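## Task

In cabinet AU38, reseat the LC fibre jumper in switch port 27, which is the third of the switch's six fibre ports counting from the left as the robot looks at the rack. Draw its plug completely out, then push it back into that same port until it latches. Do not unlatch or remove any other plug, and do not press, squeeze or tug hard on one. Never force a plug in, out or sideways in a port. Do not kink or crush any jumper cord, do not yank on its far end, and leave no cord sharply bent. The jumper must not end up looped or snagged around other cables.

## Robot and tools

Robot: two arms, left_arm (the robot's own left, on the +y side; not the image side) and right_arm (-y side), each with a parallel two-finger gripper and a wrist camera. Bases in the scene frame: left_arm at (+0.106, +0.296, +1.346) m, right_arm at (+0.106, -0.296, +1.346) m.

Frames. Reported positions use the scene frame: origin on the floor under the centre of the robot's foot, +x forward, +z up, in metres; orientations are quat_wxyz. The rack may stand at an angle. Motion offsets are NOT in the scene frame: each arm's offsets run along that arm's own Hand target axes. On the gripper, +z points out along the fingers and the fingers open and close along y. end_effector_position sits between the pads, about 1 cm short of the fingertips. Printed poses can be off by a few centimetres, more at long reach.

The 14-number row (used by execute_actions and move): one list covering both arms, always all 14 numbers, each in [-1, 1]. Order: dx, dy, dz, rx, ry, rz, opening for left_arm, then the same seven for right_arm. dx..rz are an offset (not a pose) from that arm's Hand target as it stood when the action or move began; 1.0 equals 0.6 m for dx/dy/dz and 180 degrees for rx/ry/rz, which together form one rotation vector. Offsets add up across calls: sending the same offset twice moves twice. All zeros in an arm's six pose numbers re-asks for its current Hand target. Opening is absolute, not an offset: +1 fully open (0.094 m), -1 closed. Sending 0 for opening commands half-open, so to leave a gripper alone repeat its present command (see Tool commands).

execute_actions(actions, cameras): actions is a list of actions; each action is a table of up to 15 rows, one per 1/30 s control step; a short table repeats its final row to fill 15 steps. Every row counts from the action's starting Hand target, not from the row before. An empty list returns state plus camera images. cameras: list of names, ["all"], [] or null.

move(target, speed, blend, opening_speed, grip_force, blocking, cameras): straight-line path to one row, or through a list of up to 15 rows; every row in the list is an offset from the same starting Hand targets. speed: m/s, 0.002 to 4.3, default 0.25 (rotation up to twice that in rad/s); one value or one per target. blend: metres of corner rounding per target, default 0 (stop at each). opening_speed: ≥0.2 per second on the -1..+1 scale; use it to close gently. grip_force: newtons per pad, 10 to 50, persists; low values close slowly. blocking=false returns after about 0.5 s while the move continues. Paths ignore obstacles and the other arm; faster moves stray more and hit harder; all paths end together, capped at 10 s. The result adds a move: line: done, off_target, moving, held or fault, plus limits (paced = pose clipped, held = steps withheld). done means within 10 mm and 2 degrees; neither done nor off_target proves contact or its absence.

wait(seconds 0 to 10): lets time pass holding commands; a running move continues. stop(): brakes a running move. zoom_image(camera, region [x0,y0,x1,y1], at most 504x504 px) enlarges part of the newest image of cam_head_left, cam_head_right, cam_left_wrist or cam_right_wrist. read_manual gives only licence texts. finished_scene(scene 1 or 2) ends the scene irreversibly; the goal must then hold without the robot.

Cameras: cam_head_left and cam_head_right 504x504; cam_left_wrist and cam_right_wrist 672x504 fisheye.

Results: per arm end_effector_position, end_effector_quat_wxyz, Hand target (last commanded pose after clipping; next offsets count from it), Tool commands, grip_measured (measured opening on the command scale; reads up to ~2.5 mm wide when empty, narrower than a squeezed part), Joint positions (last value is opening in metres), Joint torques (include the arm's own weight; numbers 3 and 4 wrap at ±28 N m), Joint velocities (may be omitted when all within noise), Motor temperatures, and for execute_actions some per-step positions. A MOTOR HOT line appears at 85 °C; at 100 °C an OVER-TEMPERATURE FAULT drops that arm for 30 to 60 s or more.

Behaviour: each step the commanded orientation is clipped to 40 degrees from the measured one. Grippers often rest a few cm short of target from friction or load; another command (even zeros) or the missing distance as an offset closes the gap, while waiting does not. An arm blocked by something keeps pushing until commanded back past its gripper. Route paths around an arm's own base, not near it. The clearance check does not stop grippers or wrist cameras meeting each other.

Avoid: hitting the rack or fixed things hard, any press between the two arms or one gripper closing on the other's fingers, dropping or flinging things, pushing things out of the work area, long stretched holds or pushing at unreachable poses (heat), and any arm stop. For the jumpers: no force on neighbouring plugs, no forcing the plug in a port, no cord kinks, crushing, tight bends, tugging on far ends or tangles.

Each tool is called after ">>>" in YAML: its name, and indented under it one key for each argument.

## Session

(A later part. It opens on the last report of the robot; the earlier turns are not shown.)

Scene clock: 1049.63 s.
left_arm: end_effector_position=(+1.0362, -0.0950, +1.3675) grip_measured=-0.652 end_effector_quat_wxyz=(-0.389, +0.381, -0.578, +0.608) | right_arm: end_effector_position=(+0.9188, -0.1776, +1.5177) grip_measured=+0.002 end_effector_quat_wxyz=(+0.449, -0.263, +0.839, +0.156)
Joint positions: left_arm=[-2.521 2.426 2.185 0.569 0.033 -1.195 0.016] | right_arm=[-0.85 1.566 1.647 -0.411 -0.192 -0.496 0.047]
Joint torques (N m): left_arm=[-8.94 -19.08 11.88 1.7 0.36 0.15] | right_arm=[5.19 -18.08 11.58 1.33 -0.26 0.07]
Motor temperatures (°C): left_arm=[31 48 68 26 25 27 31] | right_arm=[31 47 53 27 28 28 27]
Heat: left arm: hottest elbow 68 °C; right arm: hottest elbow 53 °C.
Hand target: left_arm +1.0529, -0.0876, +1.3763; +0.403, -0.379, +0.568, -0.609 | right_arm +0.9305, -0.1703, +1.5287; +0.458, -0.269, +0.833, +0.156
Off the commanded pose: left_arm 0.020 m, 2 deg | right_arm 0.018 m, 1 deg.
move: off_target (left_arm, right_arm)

>>> move:
  target: [0,0,0,0,0,0,-0.95,0,0,0,0,0,0,0]
  opening_speed: 0.5
  speed: 0.04

>>> move:
  target: [-0.0090,0.0013,0.0215,0,0,0,-0.95,0,0,0,0,0,0,0]
  speed: 0.05

>>> move:
  target: [0.0148,-0.0021,-0.0353,0,0,0,-0.95,0,0,0,0,0,0,0]
  speed: 0.05
  cameras: ["cam_left_wrist","cam_right_wrist"]

>>> zoom_image:
  camera: "cam_right_wrist"
  region: [322, 140, 402, 208]

Scene clock: 1053.10 s.
left_arm: end_effector_position=(+1.0360, -0.0953, +1.3668) grip_measured=-0.876 end_effector_quat_wxyz=(-0.389, +0.381, -0.579, +0.607) | right_arm: end_effector_position=(+0.9188, -0.1776, +1.5177) grip_measured=+0.002 end_effector_quat_wxyz=(+0.449, -0.263, +0.839, +0.156)
Joint positions: left_arm=[-2.521 2.427 2.185 0.569 0.033 -1.195 0.006] | right_arm=[-0.85 1.566 1.647 -0.411 -0.192 -0.496 0.047]
Joint torques (N m): left_arm=[-8.7 -17.32 11.78 1.8 0.34 0.15] | right_arm=[5.07 -18.14 11.56 1.33 -0.26 0.05]
Motor temperatures (°C): left_arm=[31 48 67 26 25 27 31] | right_arm=[31 47 53 27 28 28 27]
Heat: left arm: hottest elbow 67 °C; right arm: hottest elbow 53 °C.
Hand target: left_arm +1.0528, -0.0877, +1.3760; +0.403, -0.379, +0.568, -0.609 | right_arm +0.9305, -0.1703, +1.5287; +0.458, -0.269, +0.833, +0.156
Off the commanded pose: left_arm 0.021 m, 2 deg | right_arm 0.018 m, 1 deg.
move: off_target (left_arm, right_arm)

Scene clock: 1053.87 s.
left_arm: end_effector_position=(+1.0376, -0.0950, +1.3670) grip_measured=-0.879 end_effector_quat_wxyz=(-0.388, +0.379, -0.579, +0.609) | right_arm: end_effector_position=(+0.9188, -0.1776, +1.5177) grip_measured=+0.002 end_effector_quat_wxyz=(+0.449, -0.263, +0.839, +0.156)
Joint positions: left_arm=[-2.519 2.431 2.195 0.565 0.04 -1.195 0.006] | right_arm=[-0.85 1.566 1.647 -0.411 -0.192 -0.496 0.047]
Joint torques (N m): left_arm=[-8.82 -16.73 14.46 0.66 0.32 0.18] | right_arm=[5.01 -18.14 11.58 1.32 -0.25 0.06]
Motor temperatures (°C): left_arm=[31 48 67 26 25 27 31] | right_arm=[31 47 53 27 28 28 27]
Heat: left arm: hottest elbow 67 °C; right arm: hottest elbow 53 °C.
Hand target: left_arm +1.0670, -0.0874, +1.3762; +0.403, -0.379, +0.568, -0.609 | right_arm +0.9305, -0.1703, +1.5287; +0.458, -0.269, +0.833, +0.156
Off the commanded pose: left_arm 0.031 m, 2 deg | right_arm 0.018 m, 1 deg.
move: off_target (left_arm, right_arm)

Scene clock: 1054.57 s.
left_arm: end_effector_position=(+1.0379, -0.0943, +1.3679) grip_measured=-0.879 end_effector_quat_wxyz=(-0.390, +0.380, -0.577, +0.609) | right_arm: end_effector_position=(+0.9188, -0.1776, +1.5177) grip_measured=+0.002 end_effector_quat_wxyz=(+0.449, -0.263, +0.839, +0.156)
Joint positions: left_arm=[-2.519 2.431 2.195 0.57 0.037 -1.195 0.006] | right_arm=[-0.85 1.566 1.647 -0.411 -0.192 -0.496 0.047]
Joint torques (N m): left_arm=[-9.05 -18.73 8.39 2.61 0.01 0.22] | right_arm=[5.07 -18.26 11.55 1.33 -0.26 0.06]
Motor temperatures (°C): left_arm=[31 48 67 26 25 27 31] | right_arm=[31 47 53 27 28 28 27]
Heat: left arm: hottest elbow 67 °C; right arm: hottest elbow 53 °C.
Hand target: left_arm +1.0440, -0.0873, +1.3761; +0.403, -0.379, +0.568, -0.609 | right_arm +0.9305, -0.1703, +1.5287; +0.458, -0.269, +0.833, +0.156
Off the commanded pose: left_arm 0.012 m, 2 deg | right_arm 0.018 m, 1 deg.
move: off_target (left_arm, right_arm)
Images, in order (width x height): cam_left_wrist 672x504, cam_right_wrist 672x504.

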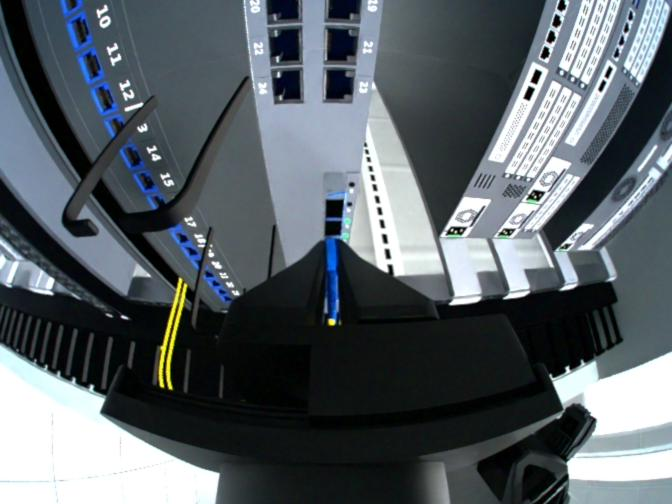

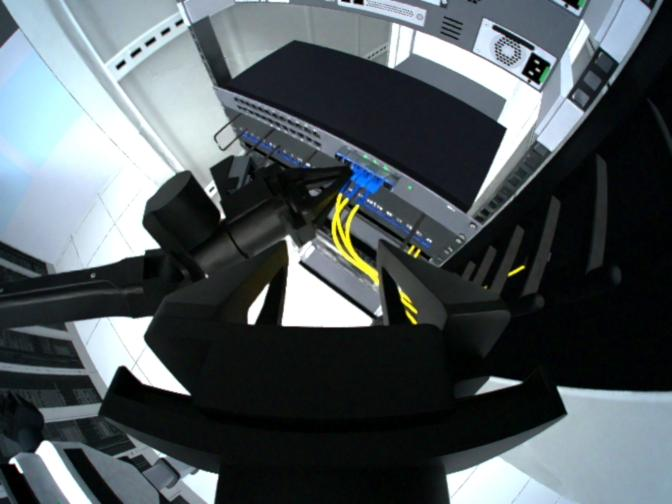

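Scaled by 6.300 from the camera's 672x504 image, which has a finer 960x720 frame.

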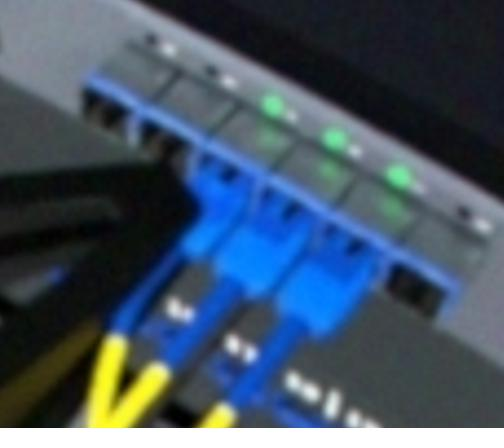

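>>> move:
  target: [0,0,0,0,0,0,-0.855,0,0,0,0,0,0,0]
  opening_speed: 0.2
  speed: 0.04

>>> move:
  target: [0,0,0,0,0,0,-0.835,0,0,0,0,0,0,0]
  opening_speed: 0.2
  speed: 0.04
  cameras: ["cam_left_wrist","cam_right_wrist"]

>>> zoom_image:
  camera: "cam_right_wrist"
  region: [322, 140, 402, 208]

>>> zoom_image:
  camera: "cam_left_wrist"
  region: [280, 190, 390, 290]

Scene clock: 1058.73 s.
left_arm: end_effector_position=(+1.0379, -0.0942, +1.3680) grip_measured=-0.855 end_effector_quat_wxyz=(-0.390, +0.379, -0.577, +0.609) | right_arm: end_effector_position=(+0.9188, -0.1776, +1.5177) grip_measured=+0.002 end_effector_quat_wxyz=(+0.449, -0.263, +0.839, +0.156)
Joint positions: left_arm=[-2.519 2.431 2.195 0.57 0.037 -1.195 0.007] | right_arm=[-0.85 1.566 1.647 -0.411 -0.192 -0.496 0.047]
Joint torques (N m): left_arm=[-9 -18.84 8.49 2.84 -0.01 0.17] | right_arm=[5.19 -18.26 11.56 1.33 -0.26 0.05]
Motor temperatures (°C): left_arm=[31 48 66 26 25 27 31] | right_arm=[31 47 53 27 28 28 27]
Heat: left arm: hottest elbow 66 °C; right arm: hottest elbow 53 °C.
Hand target: left_arm +1.0440, -0.0873, +1.3761; +0.403, -0.379, +0.568, -0.609 | right_arm +0.9305, -0.1703, +1.5287; +0.458, -0.269, +0.833, +0.156
Off the commanded pose: left_arm 0.012 m, 2 deg | right_arm 0.018 m, 1 deg.
move: off_target (left_arm, right_arm)

Scene clock: 1059.23 s.
left_arm: end_effector_position=(+1.0379, -0.0942, +1.3681) grip_measured=-0.834 end_effector_quat_wxyz=(-0.390, +0.379, -0.577, +0.609) | right_arm: end_effector_position=(+0.9188, -0.1776, +1.5177) grip_measured=+0.002 end_effector_quat_wxyz=(+0.449, -0.263, +0.839, +0.156)
Joint positions: left_arm=[-2.519 2.431 2.195 0.57 0.037 -1.195 0.008] | right_arm=[-0.85 1.566 1.647 -0.411 -0.192 -0.496 0.047]
Joint torques (N m): left_arm=[-9.88 -20.25 8.43 2.73 0.02 0.25] | right_arm=[5.19 -18.2 11.56 1.29 -0.27 0.05]
Motor temperatures (°C): left_arm=[31 48 66 26 25 27 31] | right_arm=[31 47 53 27 28 28 27]
Heat: left arm: hottest elbow 66 °C; right arm: hottest elbow 53 °C.
Hand target: left_arm +1.0440, -0.0873, +1.3761; +0.403, -0.379, +0.568, -0.609 | right_arm +0.9305, -0.1703, +1.5287; +0.458, -0.269, +0.833, +0.156
Off the commanded pose: left_arm 0.012 m, 2 deg | right_arm 0.018 m, 1 deg.
move: off_target (left_arm, right_arm)
Images, in order (width x height): cam_left_wrist 672x504, cam_right_wrist 672x504.

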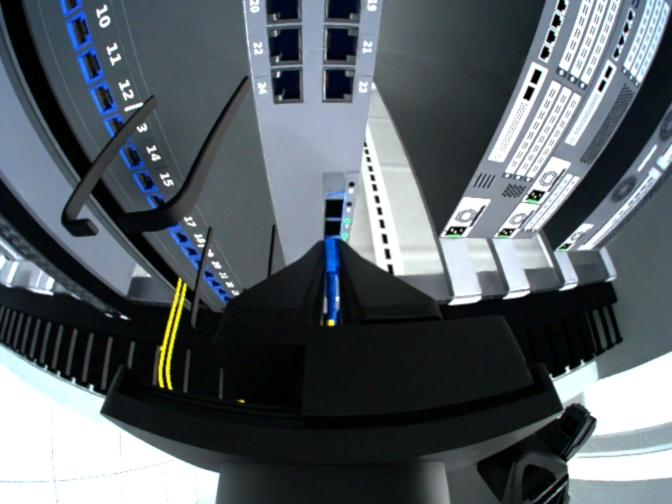

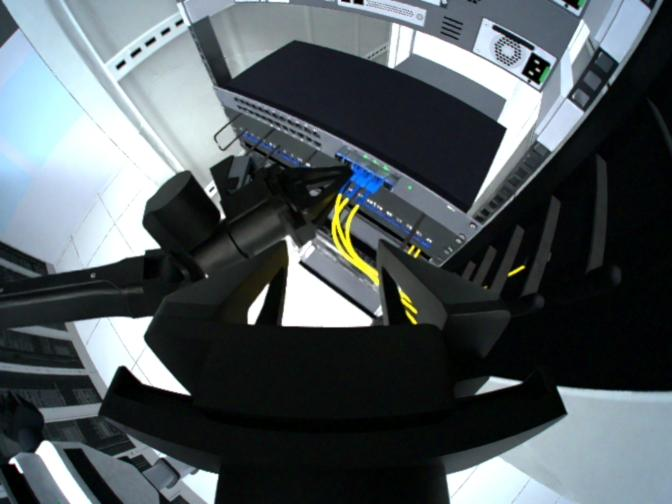

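Scaled by 6.300 from the camera's 672x504 image, which has a finer 960x720 frame.

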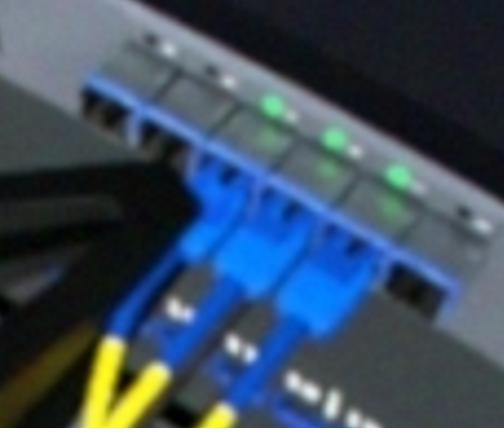

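Scaled by 4.582 from the camera's 672x504 image, which has a finer 960x720 frame.

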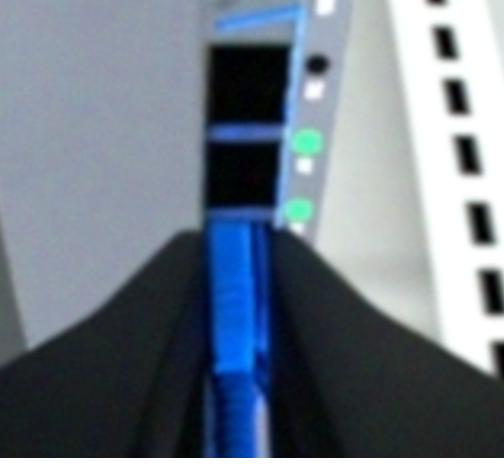

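Excellent: LED still on and lever rising. Continue.

>>> move:
  target: [0,0,0,0,0,0,-0.815,0,0,0,0,0,0,0]
  opening_speed: 0.2
  speed: 0.04

>>> move:
  target: [0,0,0,0,0,0,-0.795,0,0,0,0,0,0,0]
  opening_speed: 0.2
  speed: 0.04
  cameras: ["cam_left_wrist","cam_right_wrist"]

>>> zoom_image:
  camera: "cam_right_wrist"
  region: [322, 140, 402, 208]

>>> zoom_image:
  camera: "cam_left_wrist"
  region: [280, 190, 390, 290]

Scene clock: 1063.33 s.
left_arm: end_effector_position=(+1.0380, -0.0941, +1.3681) grip_measured=-0.817 end_effector_quat_wxyz=(-0.391, +0.380, -0.577, +0.609) | right_arm: end_effector_position=(+0.9188, -0.1776, +1.5177) grip_measured=+0.002 end_effector_quat_wxyz=(+0.449, -0.263, +0.839, +0.156)
Joint positions: left_arm=[-2.519 2.431 2.195 0.57 0.036 -1.195 0.009] | right_arm=[-0.85 1.566 1.647 -0.411 -0.192 -0.496 0.047]
Joint velocities: left_arm=[within noise] | right_arm=[-0.024 0.005 0.007 -0.046 -0.037 0.037 0]
Joint torques (N m): left_arm=[-9.05 -19.6 8.42 2.48 0.02 0.22] | right_arm=[5.19 -18.02 11.59 1.32 -0.28 0.06]
Motor temperatures (°C): left_arm=[31 48 66 26 25 27 31] | right_arm=[31 47 53 27 28 28 27]
Heat: left arm: hottest elbow 66 °C; right arm: hottest elbow 53 °C.
Hand target: left_arm +1.0440, -0.0873, +1.3761; +0.403, -0.379, +0.568, -0.609 | right_arm +0.9305, -0.1703, +1.5287; +0.458, -0.269, +0.833, +0.156
Off the commanded pose: left_arm 0.012 m, 2 deg | right_arm 0.018 m, 1 deg.
move: off_target (left_arm, right_arm)

Scene clock: 1063.83 s.
left_arm: end_effector_position=(+1.0381, -0.0939, +1.3680) grip_measured=-0.797 end_effector_quat_wxyz=(-0.391, +0.380, -0.577, +0.609) | right_arm: end_effector_position=(+0.9188, -0.1776, +1.5177) grip_measured=+0.002 end_effector_quat_wxyz=(+0.449, -0.263, +0.839, +0.156)
Joint positions: left_arm=[-2.519 2.431 2.195 0.57 0.035 -1.195 0.01] | right_arm=[-0.85 1.566 1.647 -0.411 -0.192 -0.496 0.047]
Joint torques (N m): left_arm=[-9.47 -19.55 8.62 2.59 0.09 0.19] | right_arm=[5.19 -18.26 11.56 1.32 -0.27 0.06]
Motor temperatures (°C): left_arm=[31 48 65 26 25 27 31] | right_arm=[31 47 53 27 28 28 27]
Heat: left arm: hottest elbow 65 °C; right arm: hottest elbow 53 °C.
Hand target: left_arm +1.0440, -0.0873, +1.3761; +0.403, -0.379, +0.568, -0.609 | right_arm +0.9305, -0.1703, +1.5287; +0.458, -0.269, +0.833, +0.156
Off the commanded pose: left_arm 0.012 m, 2 deg | right_arm 0.018 m, 1 deg.
move: off_target (left_arm, right_arm)
Images, in order (width x height): cam_left_wrist 672x504, cam_right_wrist 672x504.

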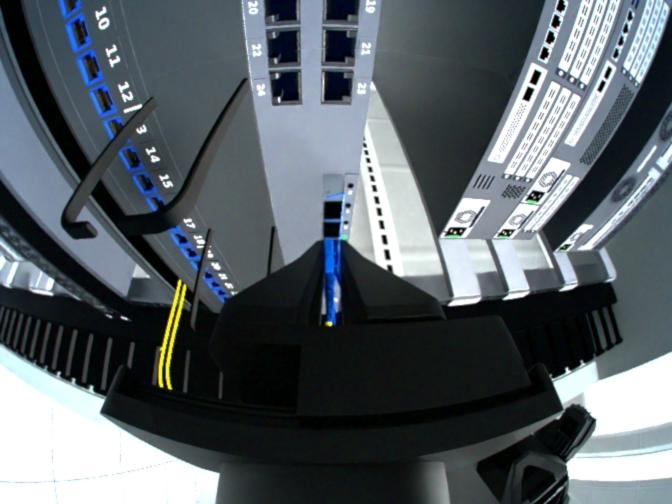

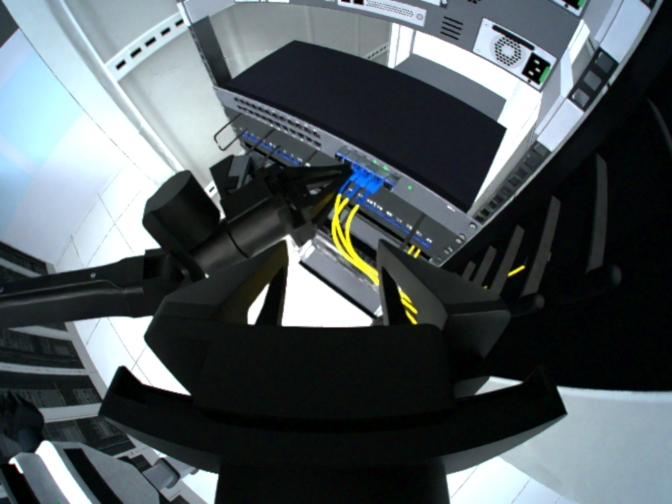

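Scaled by 6.300 from the camera's 672x504 image, which has a finer 960x720 frame.

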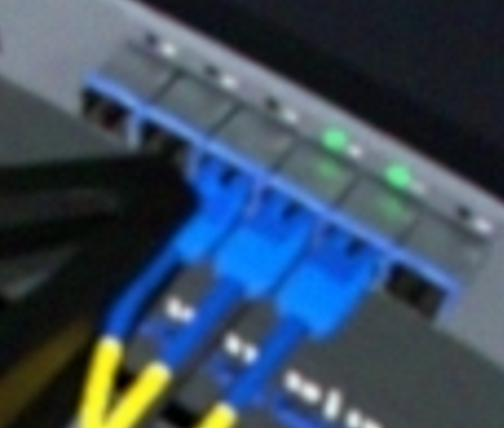

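Scaled by 4.582 from the camera's 672x504 image, which has a finer 960x720 frame.

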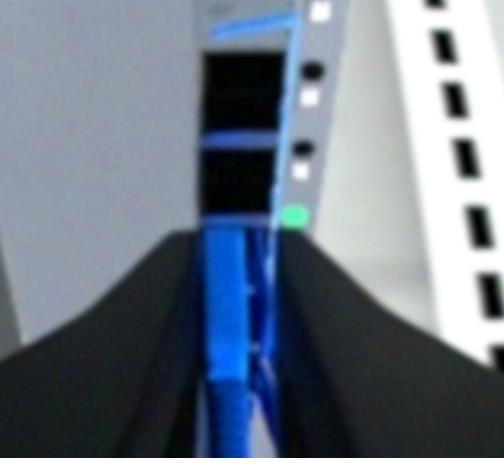

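>>> move:
  target: [0,0,0,0,0,0,-0.63,0,0,0,0,0,0,0]
  opening_speed: 0.8
  speed: 0.04

>>> move:
  target:
    - [0.0065,-0.0094,-0.0155,0,0,0,-0.63,0,0,0,0,0,0,0]
    - [-0.0059,-0.0012,0.0141,0,0,0,-0.63,0,0,0,0,0,0,0]
  speed: 0.05
  cameras: ["cam_left_wrist"]

>>> zoom_image:
  camera: "cam_left_wrist"
  region: [280, 190, 390, 290]

Scene clock: 1080.53 s.
left_arm: end_effector_position=(+1.0383, -0.0934, +1.3678) grip_measured=-0.633 end_effector_quat_wxyz=(-0.391, +0.381, -0.576, +0.608) | right_arm: end_effector_position=(+0.9188, -0.1776, +1.5177) grip_measured=+0.002 end_effector_quat_wxyz=(+0.449, -0.263, +0.839, +0.156)
Joint positions: left_arm=[-2.519 2.431 2.195 0.57 0.032 -1.195 0.017] | right_arm=[-0.85 1.566 1.647 -0.411 -0.192 -0.496 0.047]
Joint torques (N m): left_arm=[-9.58 -19.19 8.53 2.73 0.27 0.17] | right_arm=[5.07 -18.26 11.56 1.33 -0.26 0.05]
Motor temperatures (°C): left_arm=[31 49 63 26 25 27 30] | right_arm=[31 47 53 27 28 28 27]
Heat: left arm: hottest elbow 63 °C; right arm: hottest elbow 53 °C.
Hand target: left_arm +1.0440, -0.0873, +1.3761; +0.403, -0.379, +0.568, -0.609 | right_arm +0.9305, -0.1703, +1.5287; +0.458, -0.269, +0.833, +0.156
Off the commanded pose: left_arm 0.012 m, 2 deg | right_arm 0.018 m, 1 deg.
move: off_target (left_arm, right_arm)

Scene clock: 1082.17 s.
left_arm: end_effector_position=(+1.0333, -0.0938, +1.3613) grip_measured=-0.632 end_effector_quat_wxyz=(-0.388, +0.383, -0.580, +0.605) | right_arm: end_effector_position=(+0.9188, -0.1776, +1.5177) grip_measured=+0.002 end_effector_quat_wxyz=(+0.449, -0.263, +0.839, +0.156)
Joint positions: left_arm=[-2.519 2.424 2.168 0.578 0.03 -1.195 0.017] | right_arm=[-0.85 1.566 1.647 -0.411 -0.192 -0.496 0.047]
Joint torques (N m): left_arm=[-9.17 -17.96 12.08 1.47 0.47 0.16] | right_arm=[5.13 -18.14 11.6 1.31 -0.26 0.06]
Motor temperatures (°C): left_arm=[31 49 63 26 25 27 30] | right_arm=[31 47 53 27 28 28 27]
Heat: left arm: hottest elbow 63 °C; right arm: hottest elbow 53 °C.
Hand target: left_arm +1.0532, -0.0872, +1.3776; +0.403, -0.379, +0.568, -0.609 | right_arm +0.9305, -0.1703, +1.5287; +0.458, -0.269, +0.833, +0.156
Off the commanded pose: left_arm 0.026 m, 2 deg | right_arm 0.018 m, 1 deg.
move: off_target (left_arm, right_arm)
Images, in order (width x height): cam_left_wrist 672x504.

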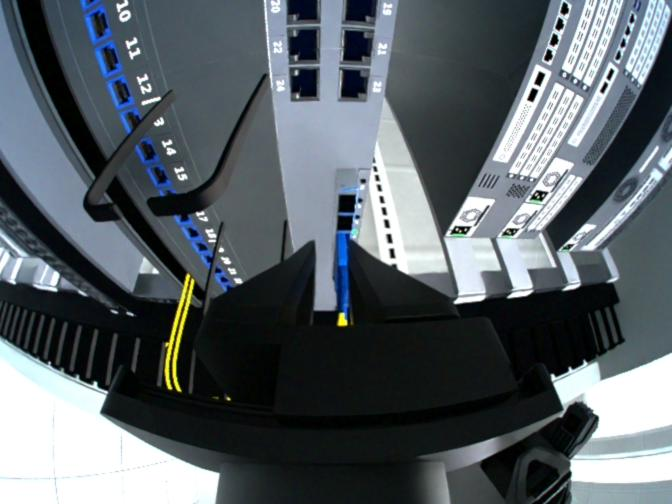

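Scaled by 4.582 from the camera's 672x504 image, which has a finer 960x720 frame.

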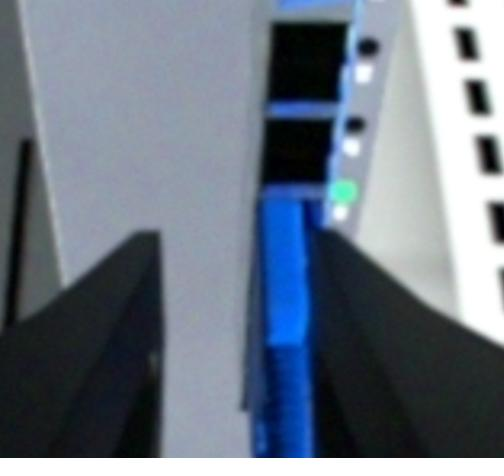

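>>> move:
  target:
    - [0.0445,-0.0186,-0.1036,0,0,0,-0.45,0,0,0,0,0,0,0]
    - [0.0574,-0.0403,-0.1330,0,0,0,-0.55,0,0,0,0,0,0,0]
    - [0.0413,-0.0058,-0.0967,0,0,0,-0.65,0,0,0,0,0,0,0]
    - [0.001,0.0017,-0.001,0,0,0,-0.65,0,0,0,0,0,0,0]
  speed: [0.1,0.1,0.08,0.07]
  blend: [0.005,0,0,0]
  cameras: ["cam_left_wrist"]

>>> zoom_image:
  camera: "cam_left_wrist"
  region: [280, 190, 390, 290]

Scene clock: 1093.40 s.
left_arm: end_effector_position=(+1.0352, -0.0951, +1.3679) grip_measured=-0.648 end_effector_quat_wxyz=(-0.392, +0.379, -0.580, +0.605) | right_arm: end_effector_position=(+0.9188, -0.1776, +1.5177) grip_measured=+0.002 end_effector_quat_wxyz=(+0.449, -0.263, +0.839, +0.156)
Joint positions: left_arm=[-2.522 2.423 2.179 0.572 0.03 -1.185 0.017] | right_arm=[-0.85 1.566 1.647 -0.411 -0.192 -0.496 0.047]
Joint torques (N m): left_arm=[-9.82 -18.43 11.59 1.8 0.44 0.11] | right_arm=[5.13 -18.08 11.6 1.32 -0.26 0.06]
Motor temperatures (°C): left_arm=[31 48 61 26 25 27 30] | right_arm=[31 47 54 27 28 28 27]
Heat: left arm: hottest elbow 61 °C; right arm: hottest elbow 54 °C.
Hand target: left_arm +1.0523, -0.0878, +1.3765; +0.403, -0.379, +0.568, -0.609 | right_arm +0.9305, -0.1703, +1.5287; +0.458, -0.269, +0.833, +0.156
Off the commanded pose: left_arm 0.021 m, 2 deg | right_arm 0.018 m, 1 deg.
move: off_target (left_arm, right_arm); target 2's new opening was sent with left_arm's hand 0.021 m and 2 deg from that target; target 3's new opening was sent with left_arm's hand 0.022 m and 2 deg from that target
Images, in order (width x height): cam_left_wrist 672x504.

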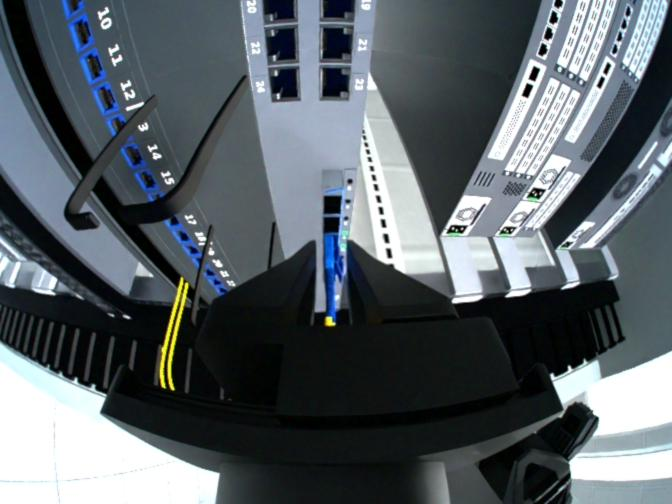

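Scaled by 4.582 from the camera's 672x504 image, which has a finer 960x720 frame.

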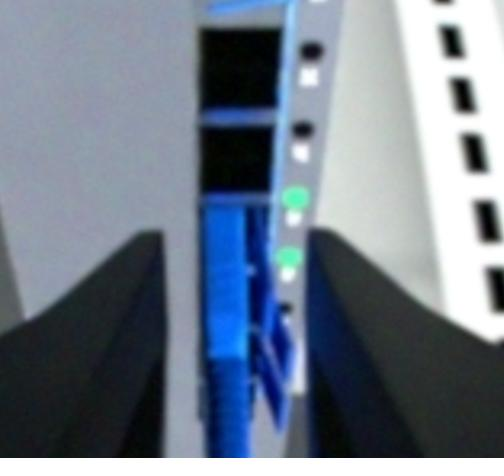

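>>> move:
  target: [0,0,0,0,0,0,-1,0,0,0,0,0,0,0]
  opening_speed: 0.5
  speed: 0.04

>>> move:
  target: [-0.0148,0.0021,0.0352,0,0,0,-1,0,0,0,0,0,0,0]
  speed: 0.05

>>> move:
  target: [0.0206,-0.0029,-0.0490,0,0,0,-1,0,0,0,0,0,0,0]
  speed: 0.06
  cameras: ["cam_left_wrist","cam_right_wrist"]

>>> zoom_image:
  camera: "cam_right_wrist"
  region: [322, 140, 402, 208]

>>> zoom_image:
  camera: "cam_left_wrist"
  region: [280, 190, 390, 290]

Scene clock: 1098.23 s.
left_arm: end_effector_position=(+1.0351, -0.0954, +1.3673) grip_measured=-0.883 end_effector_quat_wxyz=(-0.392, +0.379, -0.580, +0.605) | right_arm: end_effector_position=(+0.9188, -0.1776, +1.5177) grip_measured=+0.002 end_effector_quat_wxyz=(+0.449, -0.263, +0.839, +0.156)
Joint positions: left_arm=[-2.522 2.424 2.18 0.572 0.03 -1.185 0.006] | right_arm=[-0.85 1.566 1.647 -0.411 -0.192 -0.496 0.047]
Joint torques (N m): left_arm=[-9.17 -18.26 11.55 1.4 0.48 0.14] | right_arm=[5.19 -18.14 11.62 1.35 -0.25 0.05]
Motor temperatures (°C): left_arm=[31 48 61 26 25 27 30] | right_arm=[31 47 54 27 28 28 27]
Heat: left arm: hottest elbow 61 °C; right arm: hottest elbow 54 °C.
Hand target: left_arm +1.0523, -0.0878, +1.3765; +0.403, -0.379, +0.568, -0.609 | right_arm +0.9305, -0.1703, +1.5287; +0.458, -0.269, +0.833, +0.156
Off the commanded pose: left_arm 0.021 m, 2 deg | right_arm 0.018 m, 1 deg.
move: off_target (left_arm, right_arm)

Scene clock: 1099.20 s.
left_arm: end_effector_position=(+1.0375, -0.0951, +1.3655) grip_measured=-0.884 end_effector_quat_wxyz=(-0.390, +0.374, -0.582, +0.608) | right_arm: end_effector_position=(+0.9188, -0.1776, +1.5177) grip_measured=+0.002 end_effector_quat_wxyz=(+0.449, -0.263, +0.839, +0.156)
Joint positions: left_arm=[-2.517 2.433 2.196 0.565 0.047 -1.185 0.005] | right_arm=[-0.85 1.566 1.647 -0.411 -0.192 -0.496 0.047]
Joint torques (N m): left_arm=[-8.76 -16.32 16.06 -0.24 0.11 0.08] | right_arm=[5.13 -18.32 11.55 1.31 -0.27 0.06]
Motor temperatures (°C): left_arm=[31 48 61 26 25 27 30] | right_arm=[31 47 54 27 28 28 27]
Heat: left arm: hottest elbow 61 °C; right arm: hottest elbow 54 °C.
Hand target: left_arm +1.0753, -0.0878, +1.3763; +0.403, -0.379, +0.568, -0.609 | right_arm +0.9305, -0.1703, +1.5287; +0.458, -0.269, +0.833, +0.156
Off the commanded pose: left_arm 0.040 m, 2 deg | right_arm 0.018 m, 1 deg.
move: off_target (left_arm, right_arm)

Scene clock: 1099.93 s.
left_arm: end_effector_position=(+1.0379, -0.0937, +1.3673) grip_measured=-0.884 end_effector_quat_wxyz=(-0.394, +0.375, -0.578, +0.608) | right_arm: end_effector_position=(+0.9188, -0.1776, +1.5177) grip_measured=+0.002 end_effector_quat_wxyz=(+0.449, -0.263, +0.839, +0.156)
Joint positions: left_arm=[-2.517 2.433 2.195 0.575 0.041 -1.185 0.005] | right_arm=[-0.85 1.566 1.647 -0.411 -0.192 -0.496 0.047]
Joint torques (N m): left_arm=[-9.58 -19.14 8.43 2.4 -0.16 0.14] | right_arm=[5.13 -18.2 11.58 1.33 -0.26 0.05]
Motor temperatures (°C): left_arm=[31 48 61 26 25 27 30] | right_arm=[31 47 54 27 28 28 27]
Heat: left arm: hottest elbow 61 °C; right arm: hottest elbow 54 °C.
Hand target: left_arm +1.0433, -0.0878, +1.3762; +0.403, -0.379, +0.568, -0.609 | right_arm +0.9305, -0.1703, +1.5287; +0.458, -0.269, +0.833, +0.156
Off the commanded pose: left_arm 0.012 m, 2 deg | right_arm 0.018 m, 1 deg.
move: off_target (left_arm, right_arm)
Images, in order (width x height): cam_left_wrist 672x504, cam_right_wrist 672x504.

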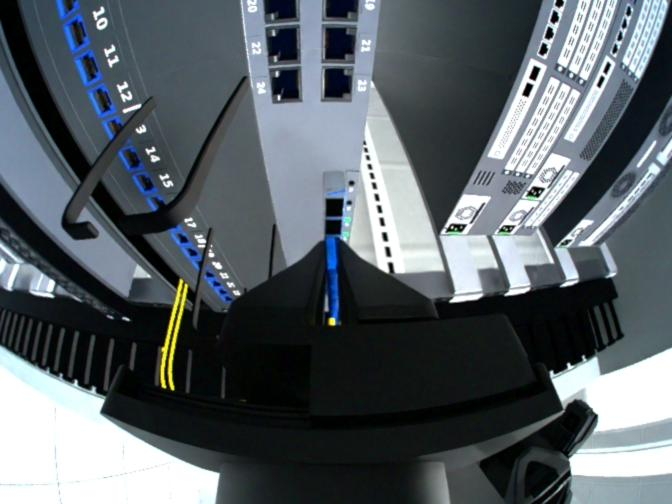

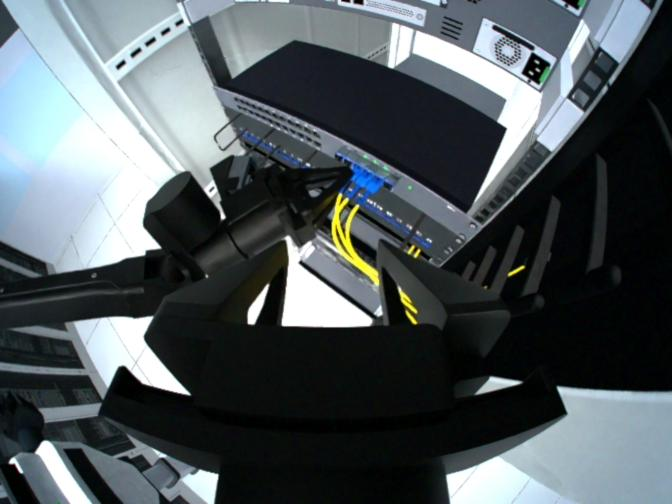

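Scaled by 6.300 from the camera's 672x504 image, which has a finer 960x720 frame.

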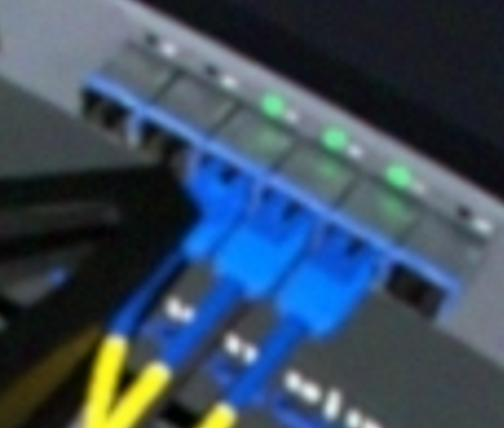

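Scaled by 4.582 from the camera's 672x504 image, which has a finer 960x720 frame.

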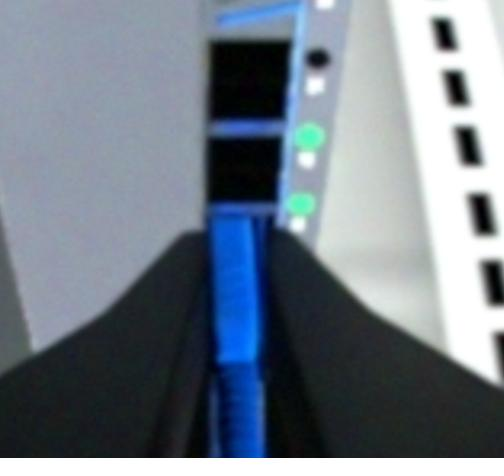

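>>> move:
  target: [0,0,0,0,0,0,-0.84,0,0,0,0,0,0,0]
  opening_speed: 0.2
  speed: 0.04
  cameras: ["cam_right_wrist"]

>>> zoom_image:
  camera: "cam_right_wrist"
  region: [322, 140, 402, 208]

>>> move:
  target: [0,0,0,0,0,0,-0.81,0,0,0,0,0,0,0]
  opening_speed: 0.2
  speed: 0.04
  cameras: ["cam_left_wrist","cam_right_wrist"]

>>> zoom_image:
  camera: "cam_right_wrist"
  region: [322, 140, 402, 208]

>>> zoom_image:
  camera: "cam_left_wrist"
  region: [280, 190, 390, 290]

Scene clock: 1106.27 s.
left_arm: end_effector_position=(+1.0379, -0.0937, +1.3674) grip_measured=-0.839 end_effector_quat_wxyz=(-0.394, +0.376, -0.577, +0.608) | right_arm: end_effector_position=(+0.9188, -0.1776, +1.5177) grip_measured=+0.002 end_effector_quat_wxyz=(+0.449, -0.263, +0.839, +0.156)
Joint positions: left_arm=[-2.518 2.433 2.195 0.576 0.04 -1.185 0.008] | right_arm=[-0.85 1.566 1.647 -0.411 -0.192 -0.496 0.047]
Joint torques (N m): left_arm=[-9.99 -20.01 8.18 2.5 -0.1 0.11] | right_arm=[5.13 -18.14 11.59 1.31 -0.26 0.05]
Motor temperatures (°C): left_arm=[31 49 60 26 25 27 31] | right_arm=[31 47 54 27 28 28 27]
Heat: left arm: hottest elbow 60 °C; right arm: hottest elbow 54 °C.
Hand target: left_arm +1.0433, -0.0877, +1.3762; +0.403, -0.379, +0.568, -0.609 | right_arm +0.9305, -0.1703, +1.5287; +0.458, -0.269, +0.833, +0.156
Off the commanded pose: left_arm 0.012 m, 1 deg | right_arm 0.018 m, 1 deg.
move: off_target (left_arm, right_arm)
Images, in order (width x height): cam_right_wrist 672x504.

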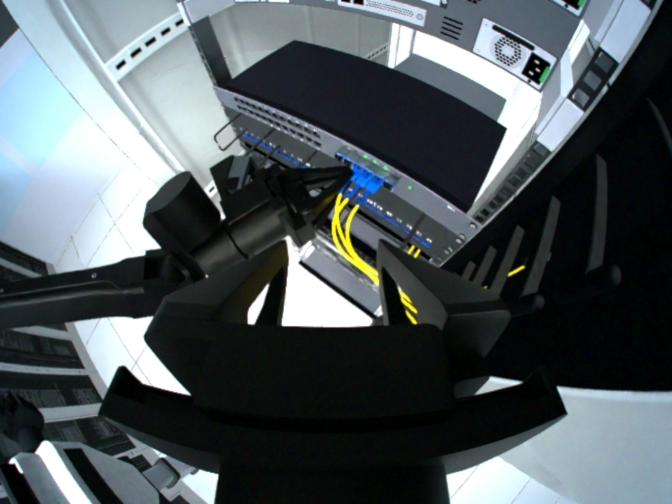

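Scaled by 6.300 from the camera's 672x504 image, which has a finer 960x720 frame.

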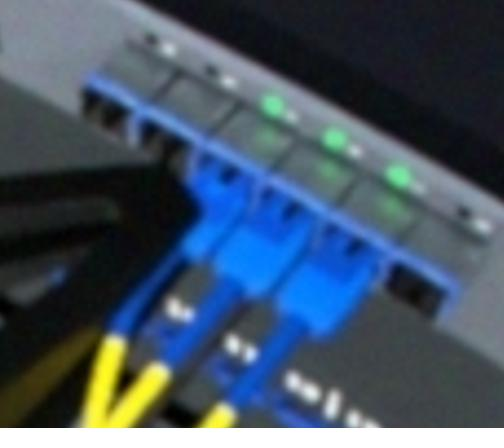

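Scene clock: 1106.77 s.
left_arm: end_effector_position=(+1.0379, -0.0936, +1.3674) grip_measured=-0.812 end_effector_quat_wxyz=(-0.395, +0.377, -0.577, +0.608) | right_arm: end_effector_position=(+0.9188, -0.1776, +1.5177) grip_measured=+0.002 end_effector_quat_wxyz=(+0.449, -0.263, +0.839, +0.156)
Joint positions: left_arm=[-2.518 2.433 2.195 0.576 0.037 -1.185 0.009] | right_arm=[-0.85 1.566 1.647 -0.411 -0.192 -0.496 0.047]
Joint torques (N m): left_arm=[-9.23 -19.55 8.29 2.28 -0.08 0.08] | right_arm=[5.19 -18.2 11.58 1.28 -0.25 0.05]
Motor temperatures (°C): left_arm=[31 49 60 26 25 27 31] | right_arm=[31 47 54 27 28 28 27]
Heat: left arm: hottest elbow 60 °C; right arm: hottest elbow 54 °C.
Hand target: left_arm +1.0433, -0.0878, +1.3763; +0.403, -0.379, +0.568, -0.609 | right_arm +0.9305, -0.1703, +1.5287; +0.458, -0.269, +0.833, +0.156
Off the commanded pose: left_arm 0.012 m, 1 deg | right_arm 0.018 m, 1 deg.
move: off_target (left_arm, right_arm)
Images, in order (width x height): cam_left_wrist 672x504, cam_right_wrist 672x504.

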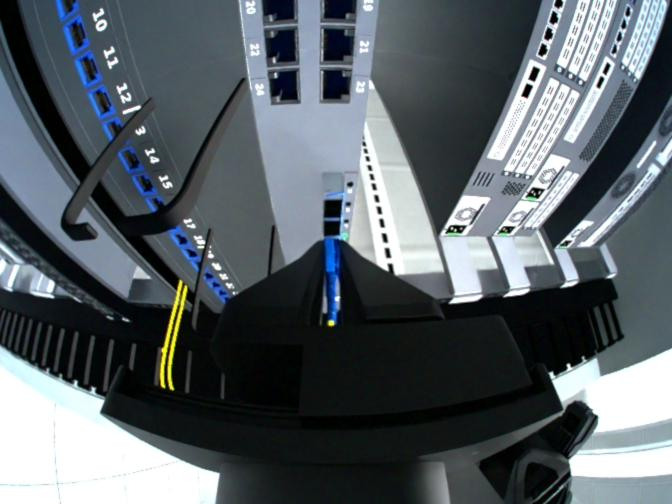

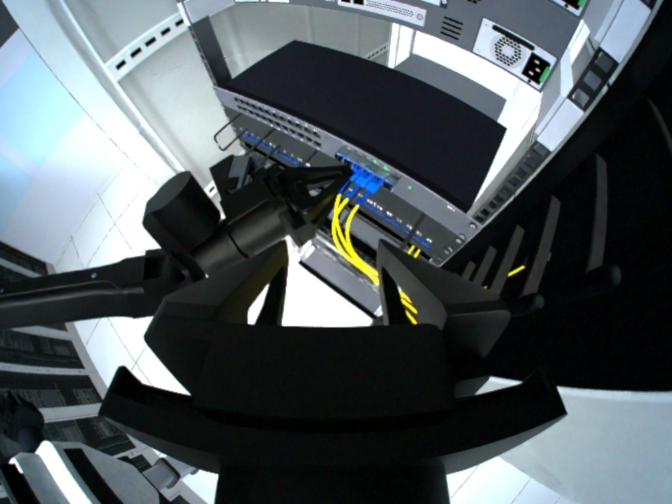

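Scaled by 6.300 from the camera's 672x504 image, which has a finer 960x720 frame.

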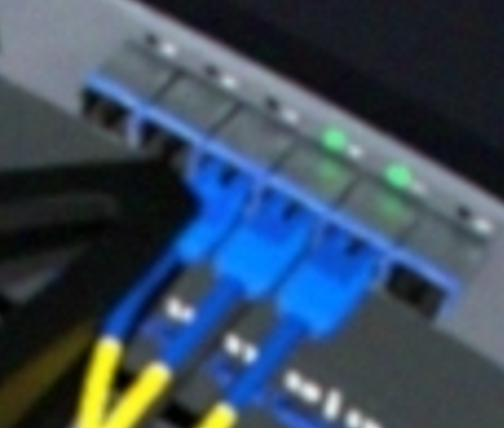

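Scaled by 4.582 from the camera's 672x504 image, which has a finer 960x720 frame.

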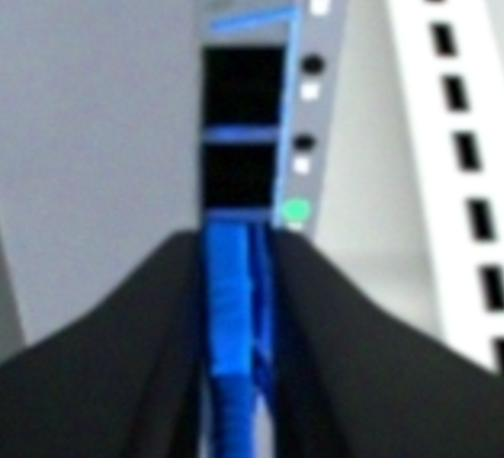

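>>> move:
  target: [0,0,0,0,0,0,-0.6,0,0,0,0,0,0,0]
  opening_speed: 0.8
  speed: 0.04

>>> move:
  target:
    - [0.0371,-0.0198,-0.0887,0,0,0,-0.45,0,0,0,0,0,0,0]
    - [0.05,-0.0416,-0.1182,0,0,0,-0.6,0,0,0,0,0,0,0]
    - [0.0371,-0.004,-0.0897,0,0,0,-0.72,0,0,0,0,0,0,0]
    - [0.0023,0.0006,-0.0068,0,0,0,-0.72,0,0,0,0,0,0,0]
  speed: [0.1,0.1,0.08,0.07]
  blend: [0.005,0,0,0]
  cameras: ["cam_left_wrist"]

>>> zoom_image:
  camera: "cam_left_wrist"
  region: [280, 190, 390, 290]

Scene clock: 1129.90 s.
left_arm: end_effector_position=(+1.0383, -0.0928, +1.3670) grip_measured=-0.603 end_effector_quat_wxyz=(-0.396, +0.379, -0.577, +0.606) | right_arm: end_effector_position=(+0.9188, -0.1776, +1.5177) grip_measured=+0.002 end_effector_quat_wxyz=(+0.449, -0.263, +0.839, +0.156)
Joint positions: left_arm=[-2.518 2.433 2.195 0.576 0.031 -1.185 0.019] | right_arm=[-0.85 1.566 1.647 -0.411 -0.192 -0.496 0.047]
Joint torques (N m): left_arm=[-9.64 -19.37 8.36 2.25 0.28 0.1] | right_arm=[5.01 -18.2 11.59 1.36 -0.26 0.07]
Motor temperatures (°C): left_arm=[31 50 59 26 25 27 30] | right_arm=[31 47 54 27 28 28 27]
Heat: left arm: hottest elbow 59 °C; right arm: hottest elbow 54 °C.
Hand target: left_arm +1.0433, -0.0879, +1.3763; +0.403, -0.379, +0.568, -0.609 | right_arm +0.9305, -0.1703, +1.5287; +0.458, -0.269, +0.833, +0.156
Off the commanded pose: left_arm 0.012 m, 1 deg | right_arm 0.018 m, 1 deg.
move: off_target (left_arm, right_arm)

Scene clock: 1135.33 s.
left_arm: end_effector_position=(+1.0223, -0.0935, +1.3675) grip_measured=-0.718 end_effector_quat_wxyz=(-0.392, +0.379, -0.579, +0.605) | right_arm: end_effector_position=(+0.9188, -0.1776, +1.5177) grip_measured=+0.002 end_effector_quat_wxyz=(+0.449, -0.263, +0.839, +0.156)
Joint positions: left_arm=[-2.526 2.39 2.101 0.618 0.025 -1.185 0.013] | right_arm=[-0.85 1.566 1.647 -0.411 -0.192 -0.496 0.047]
Joint torques (N m): left_arm=[-9.82 -17.44 11.38 1.76 0.46 0.15] | right_arm=[5.13 -18.2 11.54 1.32 -0.27 0.06]
Motor temperatures (°C): left_arm=[31 49 58 26 25 27 30] | right_arm=[31 47 54 27 28 28 27]
Heat: left arm: hottest elbow 58 °C; right arm: hottest elbow 54 °C.
Hand target: left_arm +1.0390, -0.0876, +1.3756; +0.403, -0.379, +0.568, -0.609 | right_arm +0.9305, -0.1703, +1.5287; +0.458, -0.269, +0.833, +0.156
Off the commanded pose: left_arm 0.020 m, 2 deg | right_arm 0.018 m, 1 deg.
move: off_target (left_arm, right_arm); target 2's new opening was sent with left_arm's hand 0.021 m and 2 deg from that target; target 3's new opening was sent with left_arm's hand 0.023 m and 2 deg from that target
Images, in order (width x height): cam_left_wrist 672x504.

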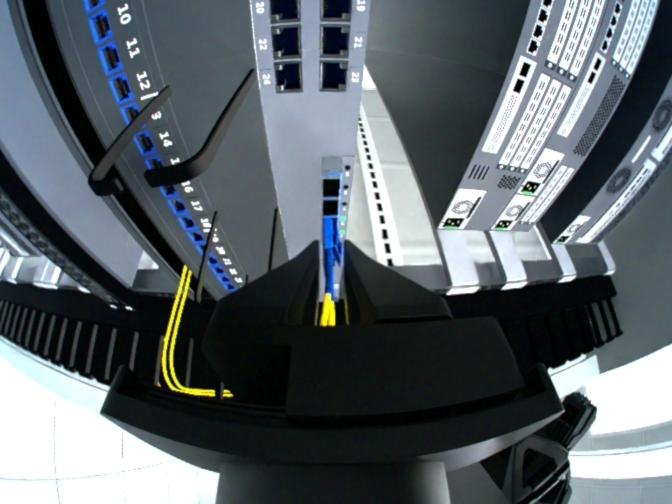

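Scaled by 4.582 from the camera's 672x504 image, which has a finer 960x720 frame.

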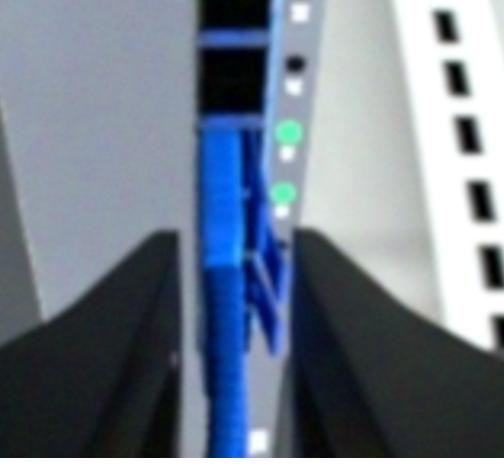

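>>> move:
  target: [0,0,0,0,0,0,-1,0,0,0,0,0,0,0]
  opening_speed: 0.5
  speed: 0.04

>>> move:
  target: [-0.0205,0.0022,0.0347,0,-0.02,0,-1,0,0,0,0,0,0,0]
  speed: 0.06
  cameras: ["cam_left_wrist","cam_right_wrist"]

>>> zoom_image:
  camera: "cam_right_wrist"
  region: [322, 140, 402, 208]

>>> zoom_image:
  camera: "cam_left_wrist"
  region: [280, 190, 390, 290]

Scene clock: 1140.70 s.
left_arm: end_effector_position=(+1.0221, -0.0939, +1.3663) grip_measured=-0.917 end_effector_quat_wxyz=(-0.392, +0.380, -0.580, +0.605) | right_arm: end_effector_position=(+0.9188, -0.1776, +1.5177) grip_measured=+0.002 end_effector_quat_wxyz=(+0.449, -0.263, +0.839, +0.156)
Joint positions: left_arm=[-2.526 2.391 2.101 0.617 0.025 -1.185 0.004] | right_arm=[-0.85 1.566 1.647 -0.411 -0.192 -0.496 0.047]
Joint torques (N m): left_arm=[-9.11 -17.38 11.67 1.66 0.47 0.12] | right_arm=[5.07 -18.26 11.59 1.33 -0.26 0.06]
Motor temperatures (°C): left_arm=[31 49 58 26 25 27 30] | right_arm=[31 47 54 27 28 28 27]
Heat: left arm: hottest elbow 58 °C; right arm: hottest elbow 54 °C.
Hand target: left_arm +1.0391, -0.0875, +1.3759; +0.403, -0.379, +0.568, -0.609 | right_arm +0.9305, -0.1703, +1.5287; +0.458, -0.269, +0.833, +0.156
Off the commanded pose: left_arm 0.020 m, 2 deg | right_arm 0.018 m, 1 deg.
move: off_target (left_arm, right_arm)

Scene clock: 1141.63 s.
left_arm: end_effector_position=(+1.0241, -0.0937, +1.3642) grip_measured=-0.919 end_effector_quat_wxyz=(-0.400, +0.392, -0.575, +0.597) | right_arm: end_effector_position=(+0.9188, -0.1776, +1.5177) grip_measured=+0.002 end_effector_quat_wxyz=(+0.449, -0.263, +0.839, +0.156)
Joint positions: left_arm=[-2.531 2.403 2.116 0.622 -0.014 -1.185 0.004] | right_arm=[-0.85 1.566 1.647 -0.411 -0.192 -0.496 0.047]
Joint torques (N m): left_arm=[-8.94 -16.32 15.77 0.79 -0.34 0.11] | right_arm=[5.19 -18.2 11.58 1.33 -0.25 0.06]
Motor temperatures (°C): left_arm=[31 49 58 26 25 27 30] | right_arm=[31 47 54 27 28 28 27]
Heat: left arm: hottest elbow 58 °C; right arm: hottest elbow 54 °C.
Hand target: left_arm +1.0630, -0.0844, +1.3757; +0.420, -0.398, +0.555, -0.597 | right_arm +0.9305, -0.1703, +1.5287; +0.458, -0.269, +0.833, +0.156
Off the commanded pose: left_arm 0.042 m, 3 deg | right_arm 0.018 m, 1 deg.
move: off_target (left_arm, right_arm)
Images, in order (width x height): cam_left_wrist 672x504, cam_right_wrist 672x504.

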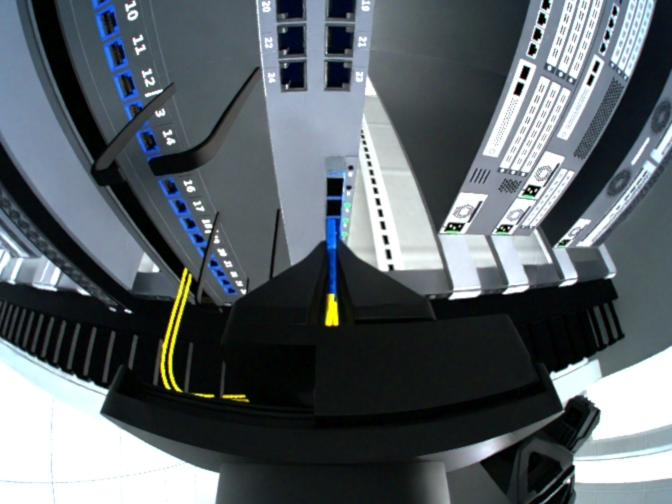

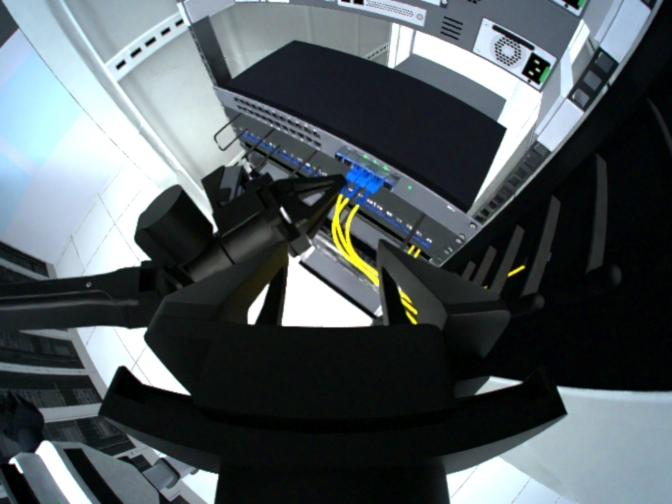

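Scaled by 6.300 from the camera's 672x504 image, which has a finer 960x720 frame.

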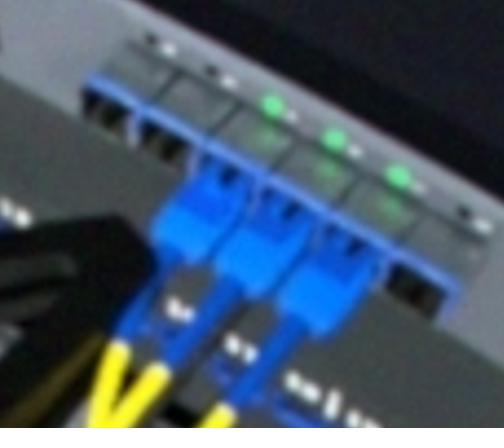

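Scaled by 4.582 from the camera's 672x504 image, which has a finer 960x720 frame.

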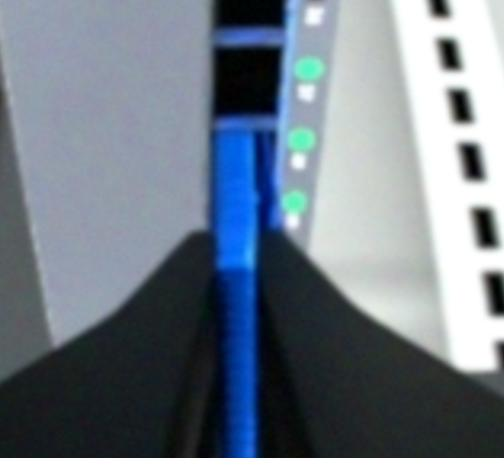

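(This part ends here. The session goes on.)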